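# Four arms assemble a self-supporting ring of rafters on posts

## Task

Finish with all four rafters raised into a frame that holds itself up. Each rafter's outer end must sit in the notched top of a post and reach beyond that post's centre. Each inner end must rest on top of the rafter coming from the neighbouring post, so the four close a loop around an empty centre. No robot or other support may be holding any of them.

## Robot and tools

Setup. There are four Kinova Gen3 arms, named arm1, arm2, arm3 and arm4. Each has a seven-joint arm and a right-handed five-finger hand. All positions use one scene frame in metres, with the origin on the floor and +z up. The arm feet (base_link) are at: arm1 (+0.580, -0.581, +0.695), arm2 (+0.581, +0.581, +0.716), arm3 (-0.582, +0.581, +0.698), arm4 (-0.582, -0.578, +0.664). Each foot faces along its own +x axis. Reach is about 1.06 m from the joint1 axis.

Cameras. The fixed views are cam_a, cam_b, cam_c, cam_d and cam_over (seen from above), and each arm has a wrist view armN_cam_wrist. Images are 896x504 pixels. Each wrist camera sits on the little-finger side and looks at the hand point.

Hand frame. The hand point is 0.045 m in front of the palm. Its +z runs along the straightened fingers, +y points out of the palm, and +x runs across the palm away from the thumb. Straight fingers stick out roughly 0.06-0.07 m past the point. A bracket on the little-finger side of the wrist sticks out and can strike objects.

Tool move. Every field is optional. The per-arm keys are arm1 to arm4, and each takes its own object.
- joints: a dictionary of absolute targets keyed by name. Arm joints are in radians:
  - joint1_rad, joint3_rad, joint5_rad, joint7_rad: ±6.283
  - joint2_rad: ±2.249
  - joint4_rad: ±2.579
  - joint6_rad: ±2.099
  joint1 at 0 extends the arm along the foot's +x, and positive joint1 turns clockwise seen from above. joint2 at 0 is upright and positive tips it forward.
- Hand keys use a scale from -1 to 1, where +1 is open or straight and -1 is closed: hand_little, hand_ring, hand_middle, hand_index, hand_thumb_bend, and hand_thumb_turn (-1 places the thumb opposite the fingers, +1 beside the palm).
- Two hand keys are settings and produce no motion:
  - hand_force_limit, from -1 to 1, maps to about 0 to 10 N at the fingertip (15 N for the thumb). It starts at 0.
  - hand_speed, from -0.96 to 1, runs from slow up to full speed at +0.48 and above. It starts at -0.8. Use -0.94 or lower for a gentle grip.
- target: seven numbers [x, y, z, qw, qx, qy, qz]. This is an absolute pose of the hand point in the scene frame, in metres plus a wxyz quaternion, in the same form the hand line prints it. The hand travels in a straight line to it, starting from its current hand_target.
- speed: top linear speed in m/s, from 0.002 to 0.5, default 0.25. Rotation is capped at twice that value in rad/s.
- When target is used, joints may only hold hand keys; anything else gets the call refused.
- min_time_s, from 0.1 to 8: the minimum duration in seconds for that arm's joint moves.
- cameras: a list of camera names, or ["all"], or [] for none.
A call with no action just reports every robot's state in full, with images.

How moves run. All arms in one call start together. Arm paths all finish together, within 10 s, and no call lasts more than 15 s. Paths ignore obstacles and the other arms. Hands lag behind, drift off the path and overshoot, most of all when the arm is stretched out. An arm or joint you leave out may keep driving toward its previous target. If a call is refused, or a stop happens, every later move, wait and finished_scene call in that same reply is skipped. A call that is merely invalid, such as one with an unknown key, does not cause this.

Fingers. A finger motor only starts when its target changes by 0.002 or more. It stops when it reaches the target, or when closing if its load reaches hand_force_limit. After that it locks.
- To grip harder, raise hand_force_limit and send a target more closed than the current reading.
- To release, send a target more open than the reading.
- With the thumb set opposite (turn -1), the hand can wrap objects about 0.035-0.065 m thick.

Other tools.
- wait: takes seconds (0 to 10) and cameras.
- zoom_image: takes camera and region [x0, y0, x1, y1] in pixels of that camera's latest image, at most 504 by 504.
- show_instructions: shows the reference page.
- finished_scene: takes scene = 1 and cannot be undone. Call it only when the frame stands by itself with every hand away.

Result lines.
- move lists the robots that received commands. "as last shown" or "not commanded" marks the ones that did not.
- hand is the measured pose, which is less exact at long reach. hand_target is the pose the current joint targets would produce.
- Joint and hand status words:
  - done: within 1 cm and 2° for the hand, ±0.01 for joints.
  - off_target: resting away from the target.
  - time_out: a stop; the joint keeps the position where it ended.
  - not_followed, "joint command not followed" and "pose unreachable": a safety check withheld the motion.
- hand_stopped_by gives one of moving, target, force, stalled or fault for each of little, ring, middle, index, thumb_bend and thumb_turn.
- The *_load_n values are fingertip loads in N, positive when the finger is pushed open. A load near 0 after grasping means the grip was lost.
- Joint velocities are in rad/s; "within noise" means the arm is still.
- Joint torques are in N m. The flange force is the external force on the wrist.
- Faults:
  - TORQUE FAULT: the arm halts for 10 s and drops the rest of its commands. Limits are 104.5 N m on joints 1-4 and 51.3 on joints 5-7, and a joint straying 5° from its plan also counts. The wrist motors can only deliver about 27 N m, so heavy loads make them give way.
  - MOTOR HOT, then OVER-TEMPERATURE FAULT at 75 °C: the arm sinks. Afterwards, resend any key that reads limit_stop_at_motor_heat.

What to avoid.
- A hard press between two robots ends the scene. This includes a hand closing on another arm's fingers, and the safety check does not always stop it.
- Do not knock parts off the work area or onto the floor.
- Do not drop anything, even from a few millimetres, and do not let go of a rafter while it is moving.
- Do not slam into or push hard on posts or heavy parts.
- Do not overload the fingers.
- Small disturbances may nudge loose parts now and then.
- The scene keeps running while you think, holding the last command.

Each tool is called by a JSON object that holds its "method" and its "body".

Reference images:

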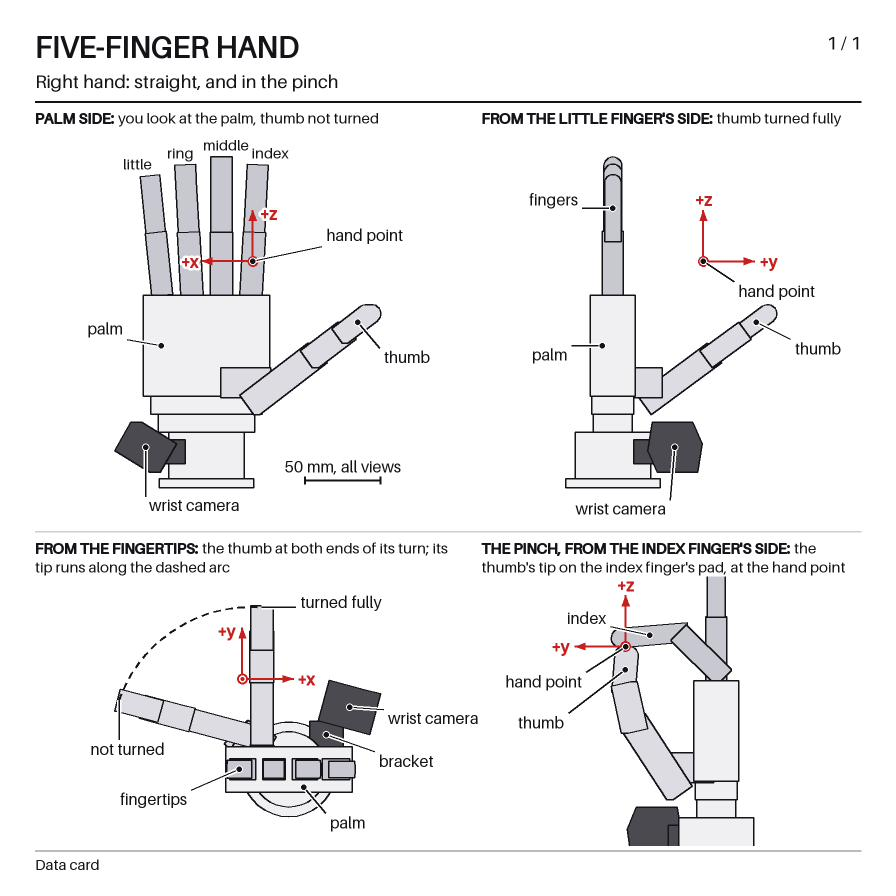

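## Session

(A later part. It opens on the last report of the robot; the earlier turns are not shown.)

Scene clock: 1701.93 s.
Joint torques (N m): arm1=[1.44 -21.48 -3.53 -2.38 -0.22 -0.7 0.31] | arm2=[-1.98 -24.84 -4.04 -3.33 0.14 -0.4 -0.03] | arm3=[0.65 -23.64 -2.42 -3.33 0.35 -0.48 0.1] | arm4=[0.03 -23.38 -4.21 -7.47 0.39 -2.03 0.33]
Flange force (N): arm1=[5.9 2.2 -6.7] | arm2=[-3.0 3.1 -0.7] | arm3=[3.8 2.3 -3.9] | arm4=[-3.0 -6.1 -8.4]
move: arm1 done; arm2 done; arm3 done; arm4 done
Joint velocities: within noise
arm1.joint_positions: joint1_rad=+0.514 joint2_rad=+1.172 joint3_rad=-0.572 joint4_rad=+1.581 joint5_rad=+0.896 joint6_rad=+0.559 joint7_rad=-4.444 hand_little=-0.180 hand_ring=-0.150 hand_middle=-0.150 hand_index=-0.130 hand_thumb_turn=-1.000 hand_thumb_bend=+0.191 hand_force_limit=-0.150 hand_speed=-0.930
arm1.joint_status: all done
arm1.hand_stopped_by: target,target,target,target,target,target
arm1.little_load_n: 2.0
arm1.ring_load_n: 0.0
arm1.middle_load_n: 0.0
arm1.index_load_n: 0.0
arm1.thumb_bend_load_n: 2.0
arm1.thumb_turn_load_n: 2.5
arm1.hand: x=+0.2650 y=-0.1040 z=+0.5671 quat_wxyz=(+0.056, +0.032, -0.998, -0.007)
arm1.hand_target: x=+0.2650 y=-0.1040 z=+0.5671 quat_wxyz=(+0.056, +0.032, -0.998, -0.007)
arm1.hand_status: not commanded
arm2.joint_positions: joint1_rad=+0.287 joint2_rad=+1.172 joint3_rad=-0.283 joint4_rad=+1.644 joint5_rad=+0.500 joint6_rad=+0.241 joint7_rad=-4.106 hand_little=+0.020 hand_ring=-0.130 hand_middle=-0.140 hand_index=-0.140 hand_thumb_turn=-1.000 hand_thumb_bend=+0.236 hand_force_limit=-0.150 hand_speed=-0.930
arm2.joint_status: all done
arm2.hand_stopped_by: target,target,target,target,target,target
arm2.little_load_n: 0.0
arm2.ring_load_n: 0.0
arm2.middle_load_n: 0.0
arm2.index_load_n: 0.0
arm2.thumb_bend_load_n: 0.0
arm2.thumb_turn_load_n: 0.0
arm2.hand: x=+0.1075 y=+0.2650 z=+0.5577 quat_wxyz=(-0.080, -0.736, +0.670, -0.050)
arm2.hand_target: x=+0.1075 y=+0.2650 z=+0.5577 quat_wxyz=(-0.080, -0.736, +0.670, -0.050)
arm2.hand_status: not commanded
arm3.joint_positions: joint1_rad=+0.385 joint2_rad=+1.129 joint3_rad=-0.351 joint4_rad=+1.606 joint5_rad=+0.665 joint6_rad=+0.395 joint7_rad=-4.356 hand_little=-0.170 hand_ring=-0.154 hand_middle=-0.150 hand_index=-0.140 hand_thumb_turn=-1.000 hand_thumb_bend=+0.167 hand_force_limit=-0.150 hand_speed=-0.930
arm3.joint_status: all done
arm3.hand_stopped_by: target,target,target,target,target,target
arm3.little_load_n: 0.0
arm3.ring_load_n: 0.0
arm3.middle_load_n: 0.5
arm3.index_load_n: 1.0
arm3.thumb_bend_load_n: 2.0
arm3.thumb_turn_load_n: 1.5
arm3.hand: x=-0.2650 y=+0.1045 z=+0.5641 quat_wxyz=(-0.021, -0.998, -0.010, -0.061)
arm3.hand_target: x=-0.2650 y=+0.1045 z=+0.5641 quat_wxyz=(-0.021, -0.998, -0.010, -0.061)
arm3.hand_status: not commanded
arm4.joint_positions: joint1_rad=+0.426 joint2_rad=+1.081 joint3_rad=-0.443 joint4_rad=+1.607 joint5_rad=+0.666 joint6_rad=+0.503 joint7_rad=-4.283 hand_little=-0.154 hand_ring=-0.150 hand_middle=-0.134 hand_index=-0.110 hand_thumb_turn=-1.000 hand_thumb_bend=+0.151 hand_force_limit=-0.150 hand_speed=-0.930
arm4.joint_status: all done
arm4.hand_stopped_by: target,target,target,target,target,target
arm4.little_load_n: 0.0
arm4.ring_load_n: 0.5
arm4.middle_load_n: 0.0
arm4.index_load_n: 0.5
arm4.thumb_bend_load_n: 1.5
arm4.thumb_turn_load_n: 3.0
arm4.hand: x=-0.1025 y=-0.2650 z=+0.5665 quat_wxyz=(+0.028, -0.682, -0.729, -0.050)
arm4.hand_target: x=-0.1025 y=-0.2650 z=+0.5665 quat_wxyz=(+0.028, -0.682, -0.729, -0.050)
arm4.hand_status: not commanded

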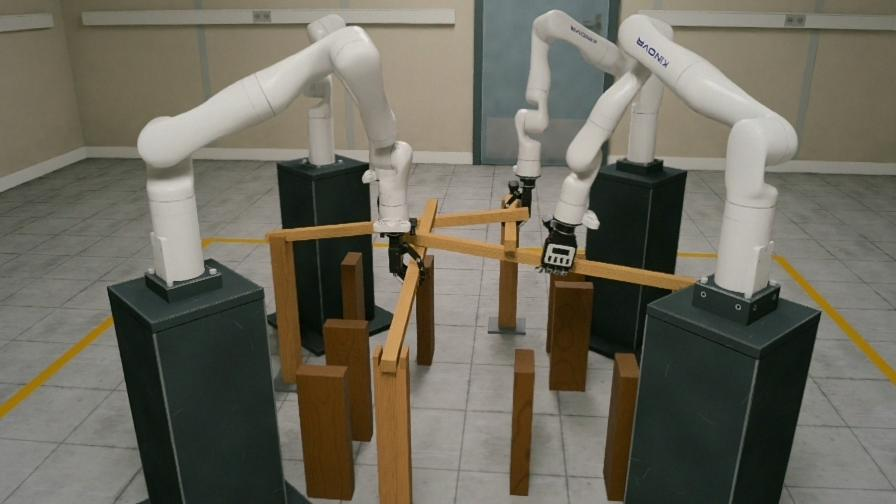

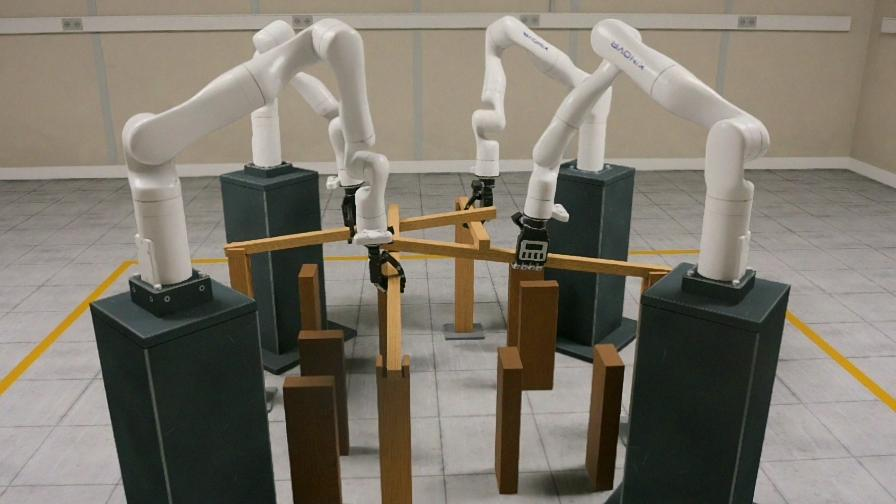

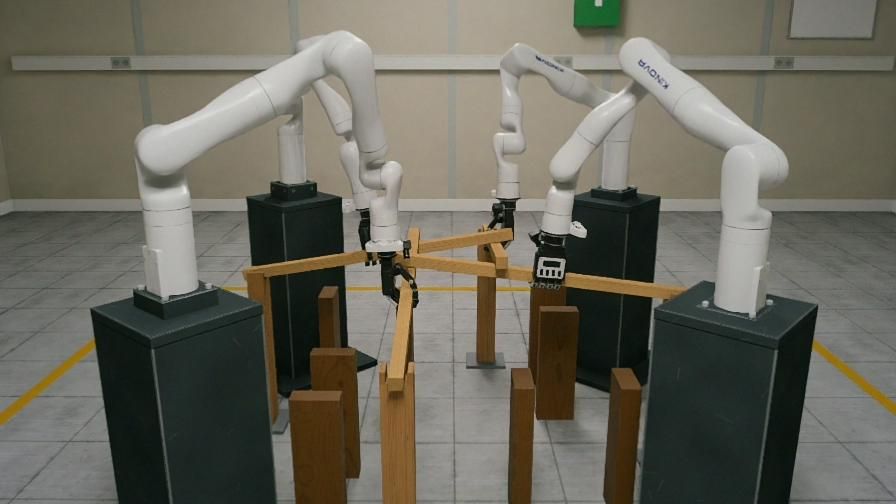

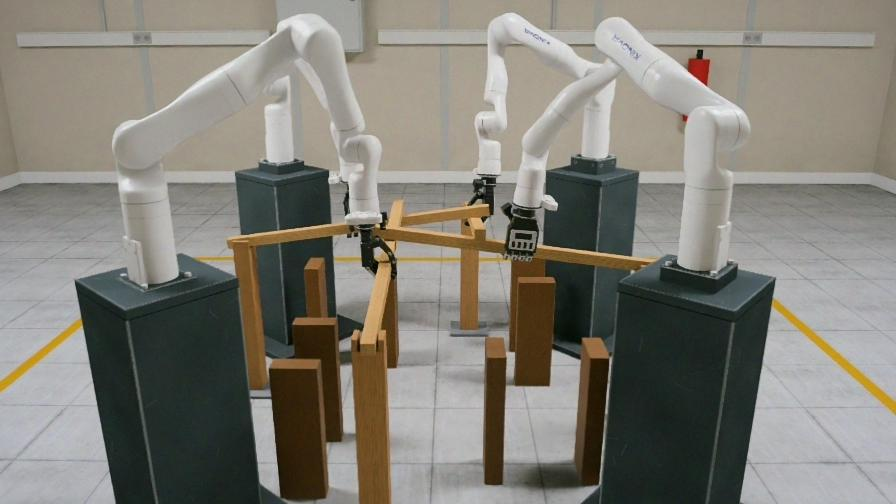

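{"method": "move", "body": {"arm1": {"joints": {"hand_little": -0.08, "hand_ring": -0.06, "hand_middle": -0.06, "hand_index": -0.05, "hand_thumb_bend": 0.3}}, "arm2": {"joints": {"hand_little": 0.06, "hand_ring": -0.04, "hand_middle": -0.05, "hand_index": -0.05, "hand_thumb_bend": 0.34}}, "arm3": {"joints": {"hand_little": -0.08, "hand_ring": -0.065, "hand_middle": -0.06, "hand_index": -0.05, "hand_thumb_bend": 0.28}}, "arm4": {"joints": {"hand_little": -0.065, "hand_ring": -0.06, "hand_middle": -0.045, "hand_index": -0.03, "hand_thumb_bend": 0.26}}, "cameras": ["cam_a", "cam_b", "cam_c", "cam_d"]}}

{"method": "zoom_image", "body": {"camera": "cam_b", "region": [340, 210, 440, 310]}}

{"method": "zoom_image", "body": {"camera": "cam_a", "region": [370, 200, 470, 300]}}

{"method": "zoom_image", "body": {"camera": "cam_c", "region": [350, 220, 450, 320]}}

{"method": "zoom_image", "body": {"camera": "cam_d", "region": [330, 190, 430, 290]}}

Scene clock: 1711.47 s.
Joint torques (N m): arm1=[2.22 -22.85 -3.21 -2.14 -0.19 -0.12 0.23] | arm2=[-2.02 -25.13 -4.11 -3.27 0.13 -0.43 -0.06] | arm3=[1.34 -25.93 -2 -3.4 0.36 -0.14 0] | arm4=[1.37 -27.11 -3.64 -7.27 0.44 -1.1 0.08]
Flange force (N): arm1=[7.6 2.8 -2.8] | arm2=[-2.9 3.7 0.0] | arm3=[5.2 3.0 1.3] | arm4=[-0.2 -4.2 0.7]
move: arm1 done; arm2 done; arm3 done; arm4 done
Joint velocities: within noise
arm1.joint_positions: joint1_rad=+0.514 joint2_rad=+1.172 joint3_rad=-0.572 joint4_rad=+1.581 joint5_rad=+0.896 joint6_rad=+0.559 joint7_rad=-4.444 hand_little=-0.080 hand_ring=-0.060 hand_middle=-0.060 hand_index=-0.050 hand_thumb_turn=-1.000 hand_thumb_bend=+0.300 hand_force_limit=-0.150 hand_speed=-0.930
arm1.joint_status: all done
arm1.hand_stopped_by: target,target,target,target,target,target
arm1.little_load_n: 0.0
arm1.ring_load_n: 0.0
arm1.middle_load_n: 0.0
arm1.index_load_n: 0.0
arm1.thumb_bend_load_n: 0.0
arm1.thumb_turn_load_n: 0.0
arm1.hand: x=+0.2650 y=-0.1040 z=+0.5671 quat_wxyz=(+0.056, +0.032, -0.998, -0.007)
arm1.hand_target: x=+0.2650 y=-0.1040 z=+0.5671 quat_wxyz=(+0.056, +0.032, -0.998, -0.007)
arm1.hand_status: not commanded
arm2.joint_positions: joint1_rad=+0.287 joint2_rad=+1.172 joint3_rad=-0.283 joint4_rad=+1.644 joint5_rad=+0.500 joint6_rad=+0.241 joint7_rad=-4.106 hand_little=+0.060 hand_ring=-0.040 hand_middle=-0.050 hand_index=-0.050 hand_thumb_turn=-1.000 hand_thumb_bend=+0.340 hand_force_limit=-0.150 hand_speed=-0.930
arm2.joint_status: all done
arm2.hand_stopped_by: target,target,target,target,target,target
arm2.little_load_n: 0.0
arm2.ring_load_n: 0.0
arm2.middle_load_n: 0.0
arm2.index_load_n: 0.0
arm2.thumb_bend_load_n: 0.0
arm2.thumb_turn_load_n: 0.0
arm2.hand: x=+0.1075 y=+0.2650 z=+0.5577 quat_wxyz=(-0.080, -0.736, +0.670, -0.050)
arm2.hand_target: x=+0.1075 y=+0.2650 z=+0.5577 quat_wxyz=(-0.080, -0.736, +0.670, -0.050)
arm2.hand_status: not commanded
arm3.joint_positions: joint1_rad=+0.385 joint2_rad=+1.130 joint3_rad=-0.351 joint4_rad=+1.606 joint5_rad=+0.665 joint6_rad=+0.395 joint7_rad=-4.356 hand_little=-0.080 hand_ring=-0.064 hand_middle=-0.060 hand_index=-0.050 hand_thumb_turn=-1.000 hand_thumb_bend=+0.280 hand_force_limit=-0.150 hand_speed=-0.930
arm3.joint_status: all done
arm3.hand_stopped_by: target,target,target,target,target,target
arm3.little_load_n: 0.0
arm3.ring_load_n: 0.0
arm3.middle_load_n: 0.0
arm3.index_load_n: 0.0
arm3.thumb_bend_load_n: 0.0
arm3.thumb_turn_load_n: 0.0
arm3.hand: x=-0.2650 y=+0.1045 z=+0.5641 quat_wxyz=(-0.021, -0.998, -0.010, -0.061)
arm3.hand_target: x=-0.2650 y=+0.1045 z=+0.5641 quat_wxyz=(-0.021, -0.998, -0.010, -0.061)
arm3.hand_status: not commanded
arm4.joint_positions: joint1_rad=+0.426 joint2_rad=+1.081 joint3_rad=-0.443 joint4_rad=+1.607 joint5_rad=+0.666 joint6_rad=+0.503 joint7_rad=-4.283 hand_little=-0.064 hand_ring=-0.060 hand_middle=-0.044 hand_index=-0.030 hand_thumb_turn=-1.000 hand_thumb_bend=+0.260 hand_force_limit=-0.150 hand_speed=-0.930
arm4.joint_status: all done
arm4.hand_stopped_by: target,target,target,target,target,target
arm4.little_load_n: 0.0
arm4.ring_load_n: 0.0
arm4.middle_load_n: 0.0
arm4.index_load_n: 0.0
arm4.thumb_bend_load_n: 0.0
arm4.thumb_turn_load_n: 0.0
arm4.hand: x=-0.1025 y=-0.2650 z=+0.5664 quat_wxyz=(+0.028, -0.682, -0.729, -0.050)
arm4.hand_target: x=-0.1025 y=-0.2650 z=+0.5665 quat_wxyz=(+0.028, -0.682, -0.729, -0.050)
arm4.hand_status: not commanded

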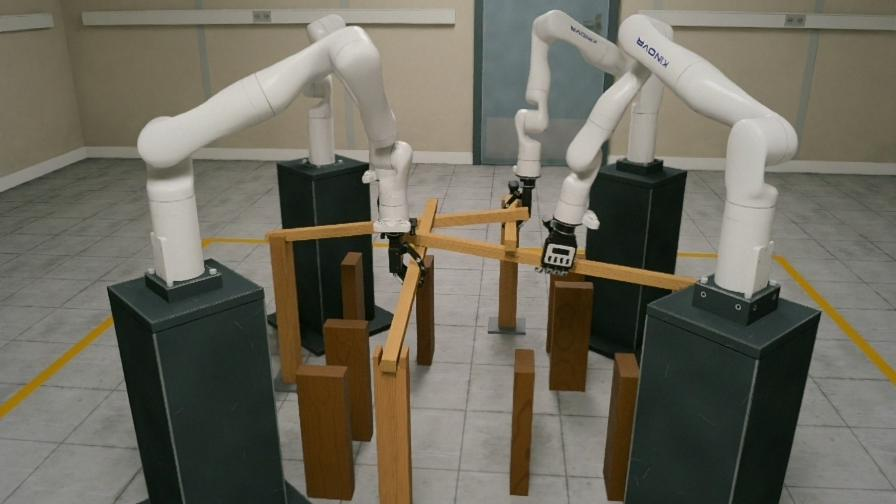

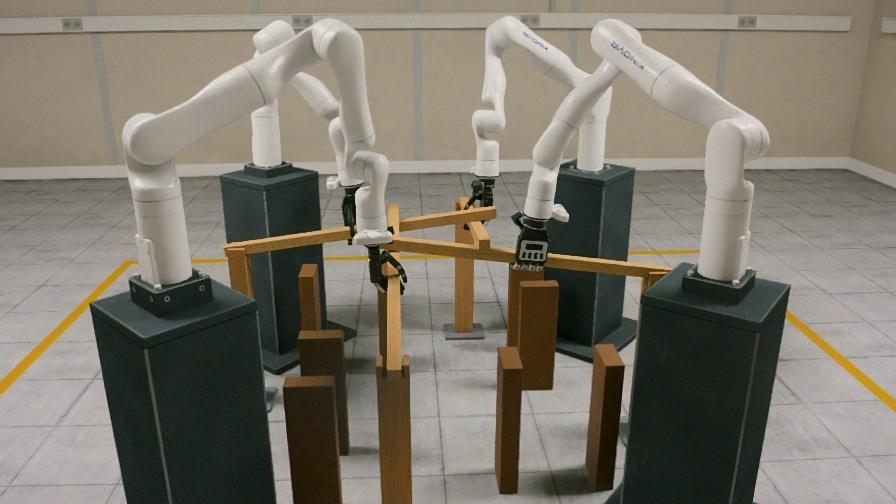

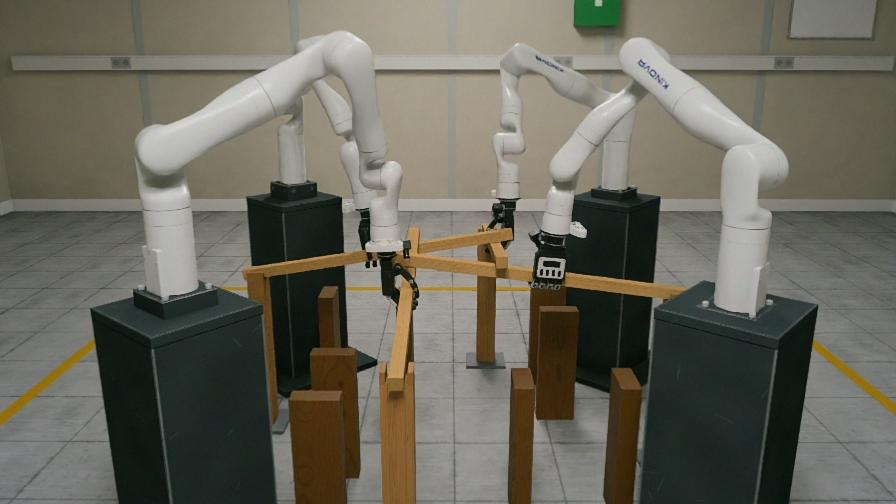

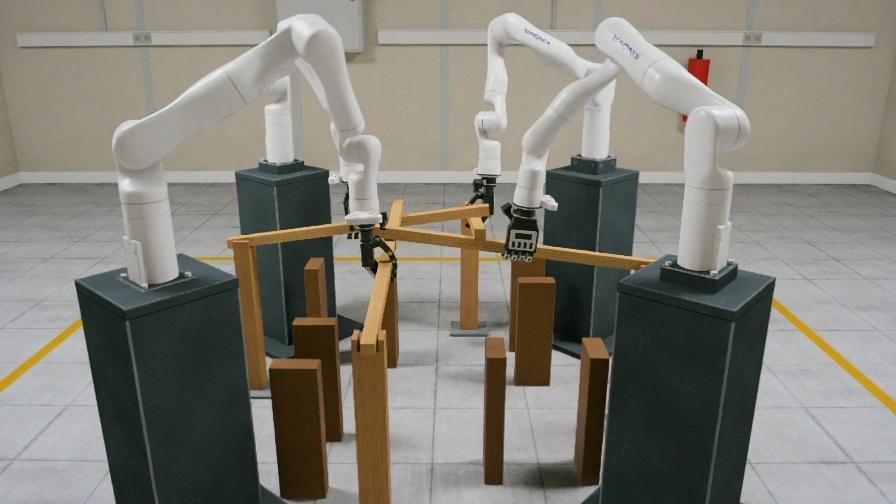

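Scaled by 5.040 from the camera's image (finer frame: 1280x720).

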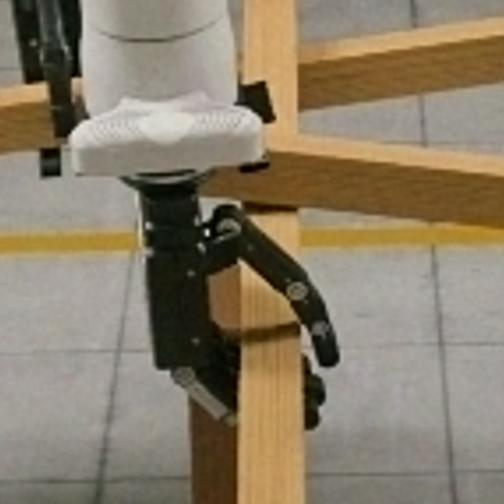

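Scaled by 5.040 from the camera's image (finer frame: 1280x720).

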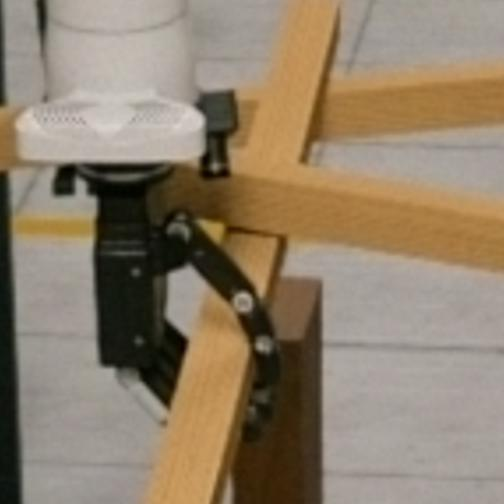

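Scaled by 5.040 from the camera's image (finer frame: 1280x720).

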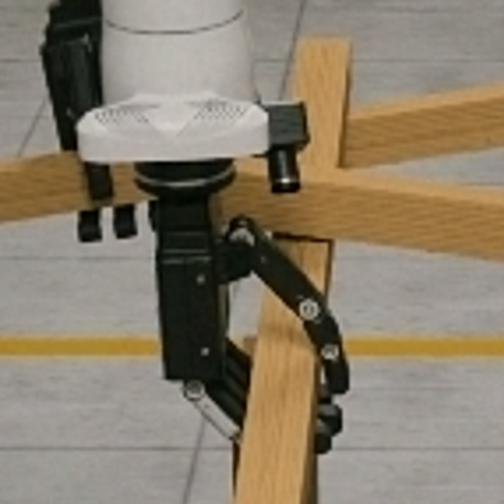

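Scaled by 5.040 from the camera's image (finer frame: 1280x720).

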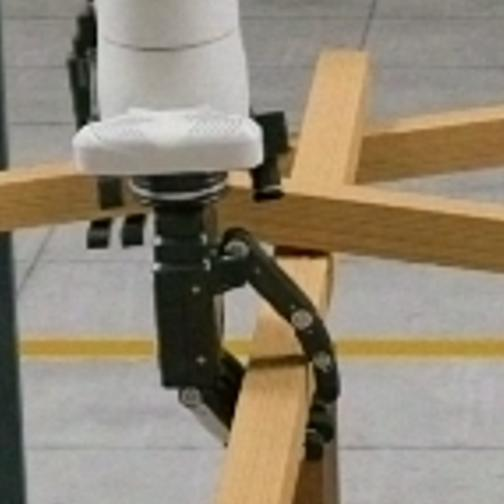

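{"method": "move", "body": {"arm1": {"joints": {"hand_speed": -0.85, "hand_little": 1, "hand_ring": 1, "hand_middle": 1, "hand_index": 1, "hand_thumb_bend": 1}}, "arm2": {"joints": {"hand_speed": -0.85, "hand_little": 1, "hand_ring": 1, "hand_middle": 1, "hand_index": 1, "hand_thumb_bend": 1}}, "arm3": {"joints": {"hand_speed": -0.85, "hand_little": 1, "hand_ring": 1, "hand_middle": 1, "hand_index": 1, "hand_thumb_bend": 1}}, "arm4": {"joints": {"hand_speed": -0.85, "hand_little": 1, "hand_ring": 1, "hand_middle": 1, "hand_index": 1, "hand_thumb_bend": 1}}, "cameras": ["cam_a", "cam_b", "cam_c", "cam_d", "cam_over"]}}

{"method": "zoom_image", "body": {"camera": "cam_b", "region": [340, 210, 440, 310]}}

{"method": "zoom_image", "body": {"camera": "cam_a", "region": [370, 200, 470, 300]}}

{"method": "zoom_image", "body": {"camera": "cam_c", "region": [350, 220, 450, 320]}}

{"method": "zoom_image", "body": {"camera": "cam_d", "region": [330, 190, 430, 290]}}

Scene clock: 1730.77 s.
Joint torques (N m): arm1=[2.16 -23.31 -3.29 -2.03 -0.28 0 0.19] | arm2=[-2 -25.2 -4.11 -3.22 0.2 -0.41 -0.07] | arm3=[1.33 -25.93 -2.03 -3.47 0.37 -0.15 -0.05] | arm4=[1.31 -27.11 -3.7 -7.23 0.39 -1.12 0.1]
Flange force (N): arm1=[7.6 3.4 -1.6] | arm2=[-2.8 3.8 0.3] | arm3=[5.0 3.0 1.2] | arm4=[-0.2 -4.1 0.8]
move: arm1 done; arm2 done; arm3 done; arm4 done
Joint velocities: within noise
arm1.joint_positions: joint1_rad=+0.514 joint2_rad=+1.172 joint3_rad=-0.572 joint4_rad=+1.581 joint5_rad=+0.896 joint6_rad=+0.559 joint7_rad=-4.444 hand_little=+1.000 hand_ring=+1.000 hand_middle=+1.000 hand_index=+1.000 hand_thumb_turn=-1.000 hand_thumb_bend=+1.000 hand_force_limit=-0.150 hand_speed=-0.850
arm1.joint_status: all done
arm1.hand_stopped_by: target,target,target,target,target,target
arm1.little_load_n: 0.0
arm1.ring_load_n: 0.0
arm1.middle_load_n: 0.0
arm1.index_load_n: 0.0
arm1.thumb_bend_load_n: 0.0
arm1.thumb_turn_load_n: 0.0
arm1.hand: x=+0.2650 y=-0.1040 z=+0.5671 quat_wxyz=(+0.056, +0.032, -0.998, -0.007)
arm1.hand_target: x=+0.2650 y=-0.1040 z=+0.5671 quat_wxyz=(+0.056, +0.032, -0.998, -0.007)
arm1.hand_status: not commanded
arm2.joint_positions: joint1_rad=+0.287 joint2_rad=+1.172 joint3_rad=-0.283 joint4_rad=+1.644 joint5_rad=+0.500 joint6_rad=+0.241 joint7_rad=-4.106 hand_little=+1.000 hand_ring=+1.000 hand_middle=+1.000 hand_index=+1.000 hand_thumb_turn=-1.000 hand_thumb_bend=+1.000 hand_force_limit=-0.150 hand_speed=-0.850
arm2.joint_status: all done
arm2.hand_stopped_by: target,target,target,target,target,target
arm2.little_load_n: 0.0
arm2.ring_load_n: 0.0
arm2.middle_load_n: 0.0
arm2.index_load_n: 0.0
arm2.thumb_bend_load_n: 0.0
arm2.thumb_turn_load_n: 0.0
arm2.hand: x=+0.1075 y=+0.2650 z=+0.5577 quat_wxyz=(-0.080, -0.736, +0.670, -0.050)
arm2.hand_target: x=+0.1075 y=+0.2650 z=+0.5577 quat_wxyz=(-0.080, -0.736, +0.670, -0.050)
arm2.hand_status: not commanded
arm3.joint_positions: joint1_rad=+0.385 joint2_rad=+1.129 joint3_rad=-0.351 joint4_rad=+1.606 joint5_rad=+0.665 joint6_rad=+0.395 joint7_rad=-4.356 hand_little=+1.000 hand_ring=+1.000 hand_middle=+1.000 hand_index=+1.000 hand_thumb_turn=-1.000 hand_thumb_bend=+1.000 hand_force_limit=-0.150 hand_speed=-0.850
arm3.joint_status: all done
arm3.hand_stopped_by: target,target,target,target,target,target
arm3.little_load_n: 0.0
arm3.ring_load_n: 0.0
arm3.middle_load_n: 0.0
arm3.index_load_n: 0.0
arm3.thumb_bend_load_n: 0.0
arm3.thumb_turn_load_n: 0.0
arm3.hand: x=-0.2650 y=+0.1045 z=+0.5641 quat_wxyz=(-0.021, -0.998, -0.010, -0.061)
arm3.hand_target: x=-0.2650 y=+0.1045 z=+0.5641 quat_wxyz=(-0.021, -0.998, -0.010, -0.061)
arm3.hand_status: not commanded
arm4.joint_positions: joint1_rad=+0.426 joint2_rad=+1.081 joint3_rad=-0.443 joint4_rad=+1.607 joint5_rad=+0.666 joint6_rad=+0.503 joint7_rad=-4.283 hand_little=+1.000 hand_ring=+1.000 hand_middle=+1.000 hand_index=+1.000 hand_thumb_turn=-1.000 hand_thumb_bend=+1.000 hand_force_limit=-0.150 hand_speed=-0.850
arm4.joint_status: all done
arm4.hand_stopped_by: target,target,target,target,target,target
arm4.little_load_n: 0.0
arm4.ring_load_n: 0.0
arm4.middle_load_n: -0.5
arm4.index_load_n: 0.0
arm4.thumb_bend_load_n: 0.0
arm4.thumb_turn_load_n: 0.0
arm4.hand: x=-0.1025 y=-0.2650 z=+0.5665 quat_wxyz=(+0.028, -0.682, -0.729, -0.050)
arm4.hand_target: x=-0.1025 y=-0.2650 z=+0.5665 quat_wxyz=(+0.028, -0.682, -0.729, -0.050)
arm4.hand_status: not commanded

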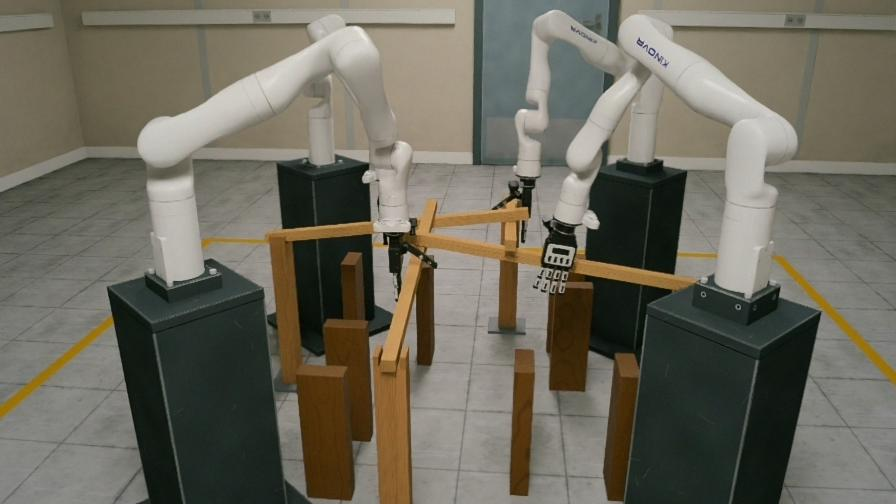

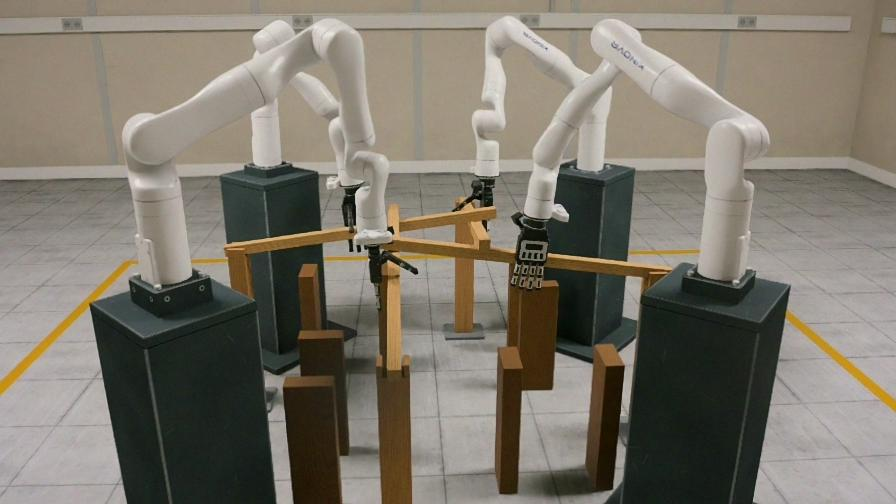

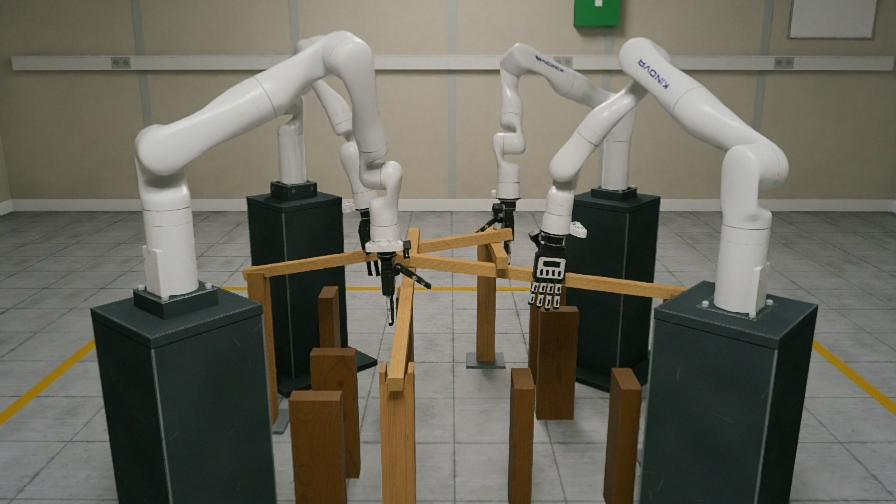

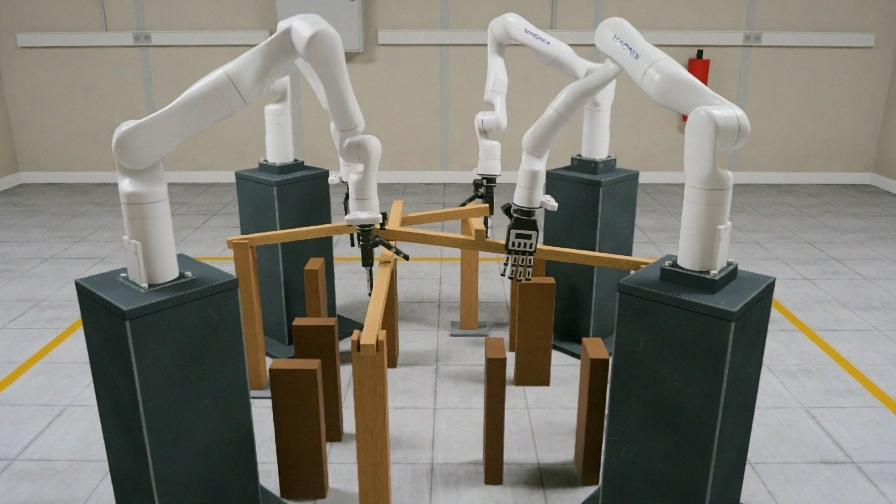

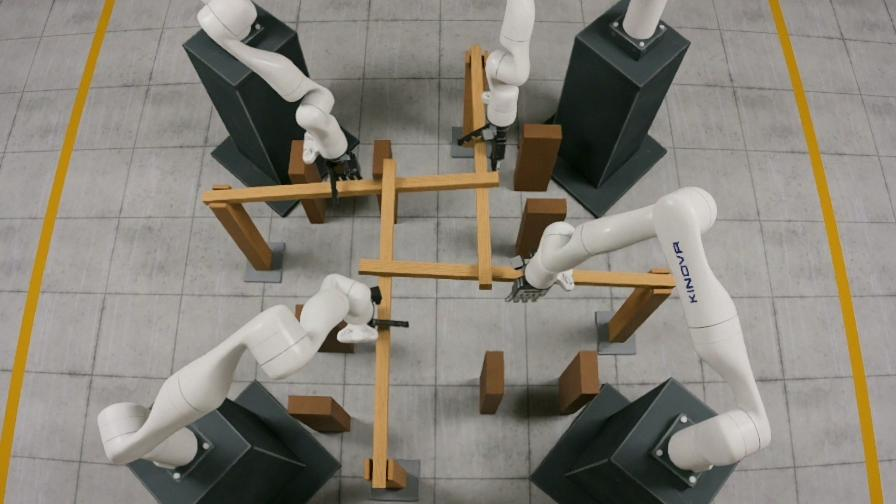

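Scaled by 5.040 from the camera's image (finer frame: 1280x720).

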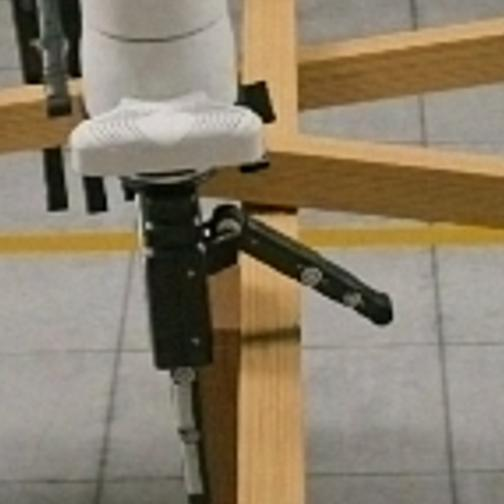

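Scaled by 5.040 from the camera's image (finer frame: 1280x720).

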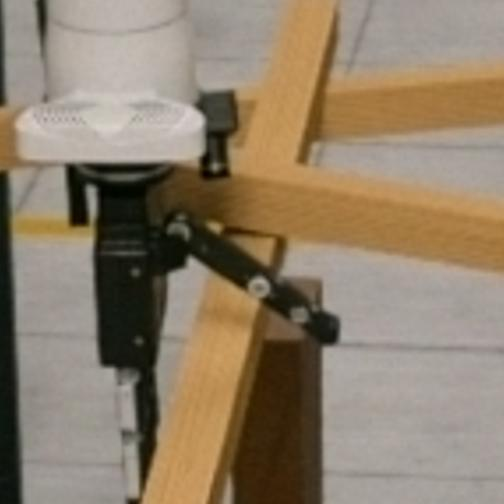

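Scaled by 5.040 from the camera's image (finer frame: 1280x720).

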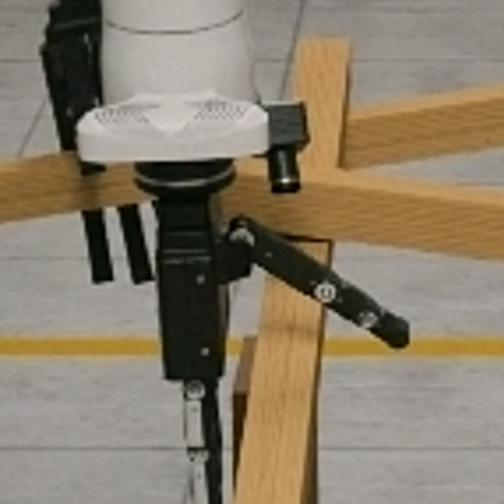

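Scaled by 5.040 from the camera's image (finer frame: 1280x720).

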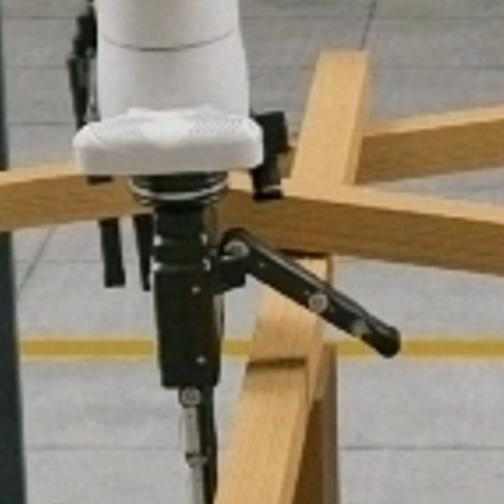

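{"method": "move", "body": {"arm1": {"target": [0.265, -0.109, 0.600, -0.05617, -0.03175, 0.99790, 0.00691], "speed": 0.04}, "arm2": {"target": [0.1125, 0.265, 0.590, 0.08039, 0.73618, -0.67015, 0.04990], "speed": 0.04}, "arm3": {"target": [-0.265, 0.1095, 0.597, 0.02104, 0.99787, 0.01042, 0.06104], "speed": 0.04}, "arm4": {"target": [-0.1075, -0.265, 0.600, -0.02837, 0.68157, 0.72947, 0.05025], "speed": 0.04}, "cameras": ["cam_a", "cam_b", "cam_c", "cam_d"]}}

Scene clock: 1741.77 s.
Joint torques (N m): arm1=[2.15 -22.81 -3.42 -2.44 -0.27 -0.04 0.18] | arm2=[-2 -24.64 -4.25 -3.6 0.14 -0.37 -0.04] | arm3=[1.33 -25.5 -2.18 -3.89 0.35 -0.19 -0.05] | arm4=[1.35 -26.52 -3.82 -7.69 0.37 -1.14 0.11]
Flange force (N): arm1=[7.6 3.3 -2.2] | arm2=[-2.9 3.5 0.0] | arm3=[5.1 3.0 0.9] | arm4=[-0.1 -4.1 1.0]
move: arm1 done; arm2 done; arm3 done; arm4 done
Joint velocities: within noise
arm1.joint_positions: joint1_rad=+0.530 joint2_rad=+1.107 joint3_rad=-0.607 joint4_rad=+1.613 joint5_rad=+0.864 joint6_rad=+0.599 joint7_rad=-4.435 hand_little=+1.000 hand_ring=+1.000 hand_middle=+1.000 hand_index=+1.000 hand_thumb_turn=-1.000 hand_thumb_bend=+1.000 hand_force_limit=-0.150 hand_speed=-0.850
arm1.joint_status: not commanded
arm1.hand_stopped_by: target,target,target,target,target,target
arm1.little_load_n: 0.5
arm1.ring_load_n: 0.0
arm1.middle_load_n: -0.5
arm1.index_load_n: 0.0
arm1.thumb_bend_load_n: 0.0
arm1.thumb_turn_load_n: 0.0
arm1.hand: x=+0.2650 y=-0.1090 z=+0.6000 quat_wxyz=(+0.056, +0.032, -0.998, -0.007)
arm1.hand_target: x=+0.2650 y=-0.1090 z=+0.6000 quat_wxyz=(+0.056, +0.032, -0.998, -0.007)
arm1.hand_status: done (0.000 m and 0.0 deg from the pose sent, 0.033 m and 0.0 deg at the start)
arm2.joint_positions: joint1_rad=+0.297 joint2_rad=+1.100 joint3_rad=-0.306 joint4_rad=+1.685 joint5_rad=+0.487 joint6_rad=+0.276 joint7_rad=-4.108 hand_little=+1.000 hand_ring=+1.000 hand_middle=+1.000 hand_index=+1.000 hand_thumb_turn=-1.000 hand_thumb_bend=+1.000 hand_force_limit=-0.150 hand_speed=-0.850
arm2.joint_status: not commanded
arm2.hand_stopped_by: target,target,target,target,target,target
arm2.little_load_n: 0.0
arm2.ring_load_n: 0.0
arm2.middle_load_n: 0.0
arm2.index_load_n: 0.0
arm2.thumb_bend_load_n: 0.0
arm2.thumb_turn_load_n: 0.0
arm2.hand: x=+0.1125 y=+0.2650 z=+0.5900 quat_wxyz=(-0.080, -0.736, +0.670, -0.050)
arm2.hand_target: x=+0.1125 y=+0.2650 z=+0.5900 quat_wxyz=(-0.080, -0.736, +0.670, -0.050)
arm2.hand_status: done (0.000 m and 0.0 deg from the pose sent, 0.033 m and 0.0 deg at the start)
arm3.joint_positions: joint1_rad=+0.399 joint2_rad=+1.060 joint3_rad=-0.381 joint4_rad=+1.641 joint5_rad=+0.644 joint6_rad=+0.437 joint7_rad=-4.350 hand_little=+1.000 hand_ring=+1.000 hand_middle=+1.000 hand_index=+1.000 hand_thumb_turn=-1.000 hand_thumb_bend=+1.000 hand_force_limit=-0.150 hand_speed=-0.850
arm3.joint_status: not commanded
arm3.hand_stopped_by: target,target,target,target,target,target
arm3.little_load_n: 0.0
arm3.ring_load_n: 0.0
arm3.middle_load_n: -0.5
arm3.index_load_n: 0.0
arm3.thumb_bend_load_n: 0.0
arm3.thumb_turn_load_n: 0.0
arm3.hand: x=-0.2650 y=+0.1095 z=+0.5970 quat_wxyz=(-0.021, -0.998, -0.010, -0.061)
arm3.hand_target: x=-0.2650 y=+0.1095 z=+0.5970 quat_wxyz=(-0.021, -0.998, -0.010, -0.061)
arm3.hand_status: done (0.000 m and 0.0 deg from the pose sent, 0.033 m and 0.0 deg at the start)
arm4.joint_positions: joint1_rad=+0.442 joint2_rad=+1.013 joint3_rad=-0.477 joint4_rad=+1.633 joint5_rad=+0.639 joint6_rad=+0.551 joint7_rad=-4.273 hand_little=+1.000 hand_ring=+1.000 hand_middle=+1.000 hand_index=+1.000 hand_thumb_turn=-1.000 hand_thumb_bend=+1.000 hand_force_limit=-0.150 hand_speed=-0.850
arm4.joint_status: not commanded
arm4.hand_stopped_by: target,target,target,target,target,target
arm4.little_load_n: 0.0
arm4.ring_load_n: 0.0
arm4.middle_load_n: 0.0
arm4.index_load_n: 0.0
arm4.thumb_bend_load_n: 0.0
arm4.thumb_turn_load_n: 0.0
arm4.hand: x=-0.1075 y=-0.2650 z=+0.6000 quat_wxyz=(+0.028, -0.682, -0.729, -0.050)
arm4.hand_target: x=-0.1075 y=-0.2650 z=+0.6000 quat_wxyz=(+0.028, -0.682, -0.729, -0.050)
arm4.hand_status: done (0.000 m and 0.0 deg from the pose sent, 0.034 m and 0.0 deg at the start)

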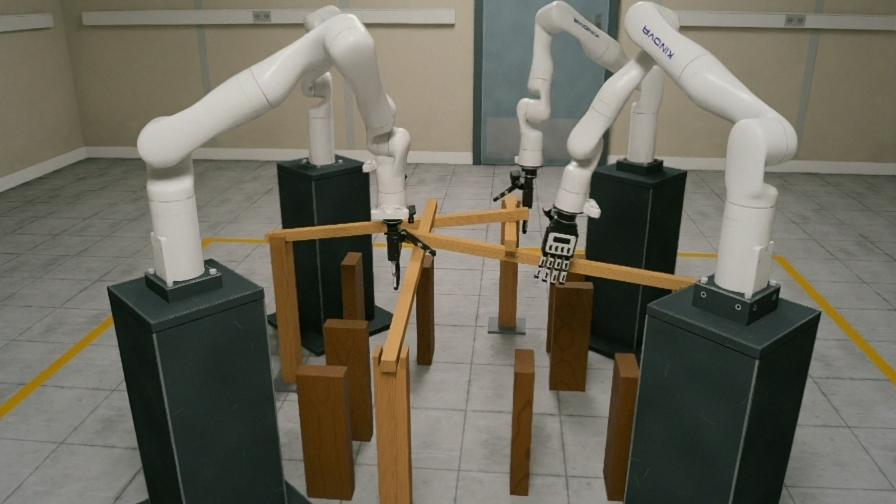

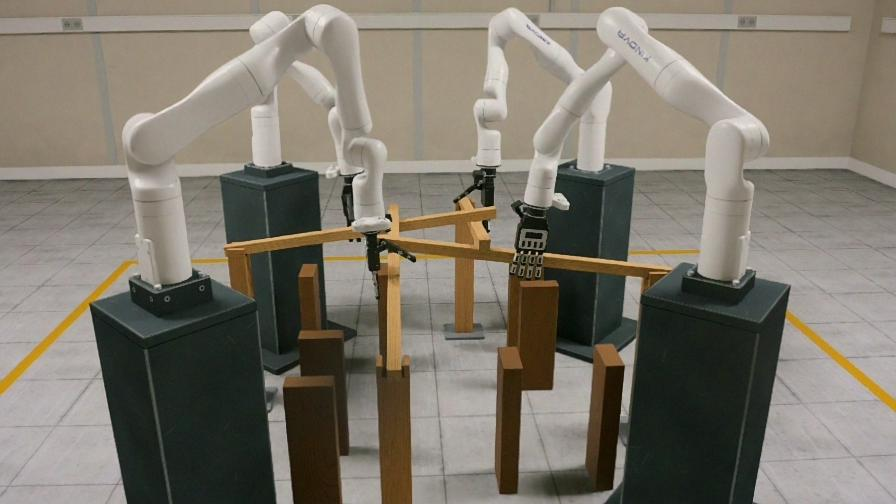

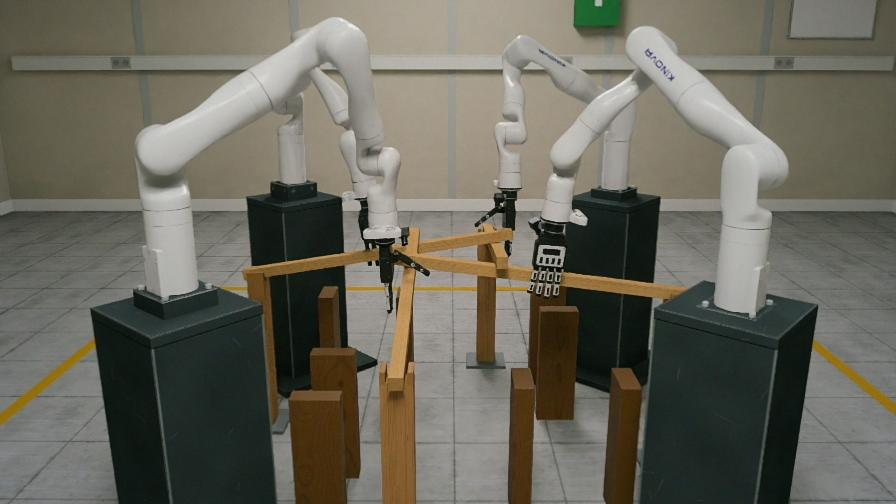

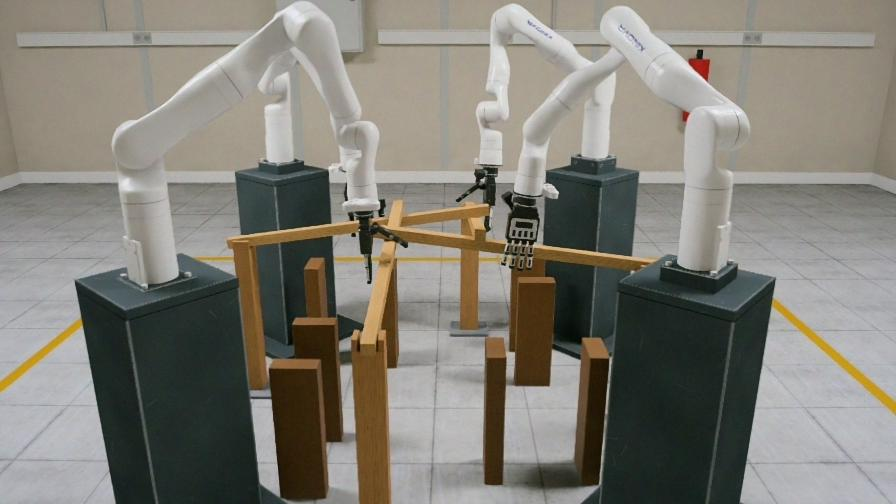

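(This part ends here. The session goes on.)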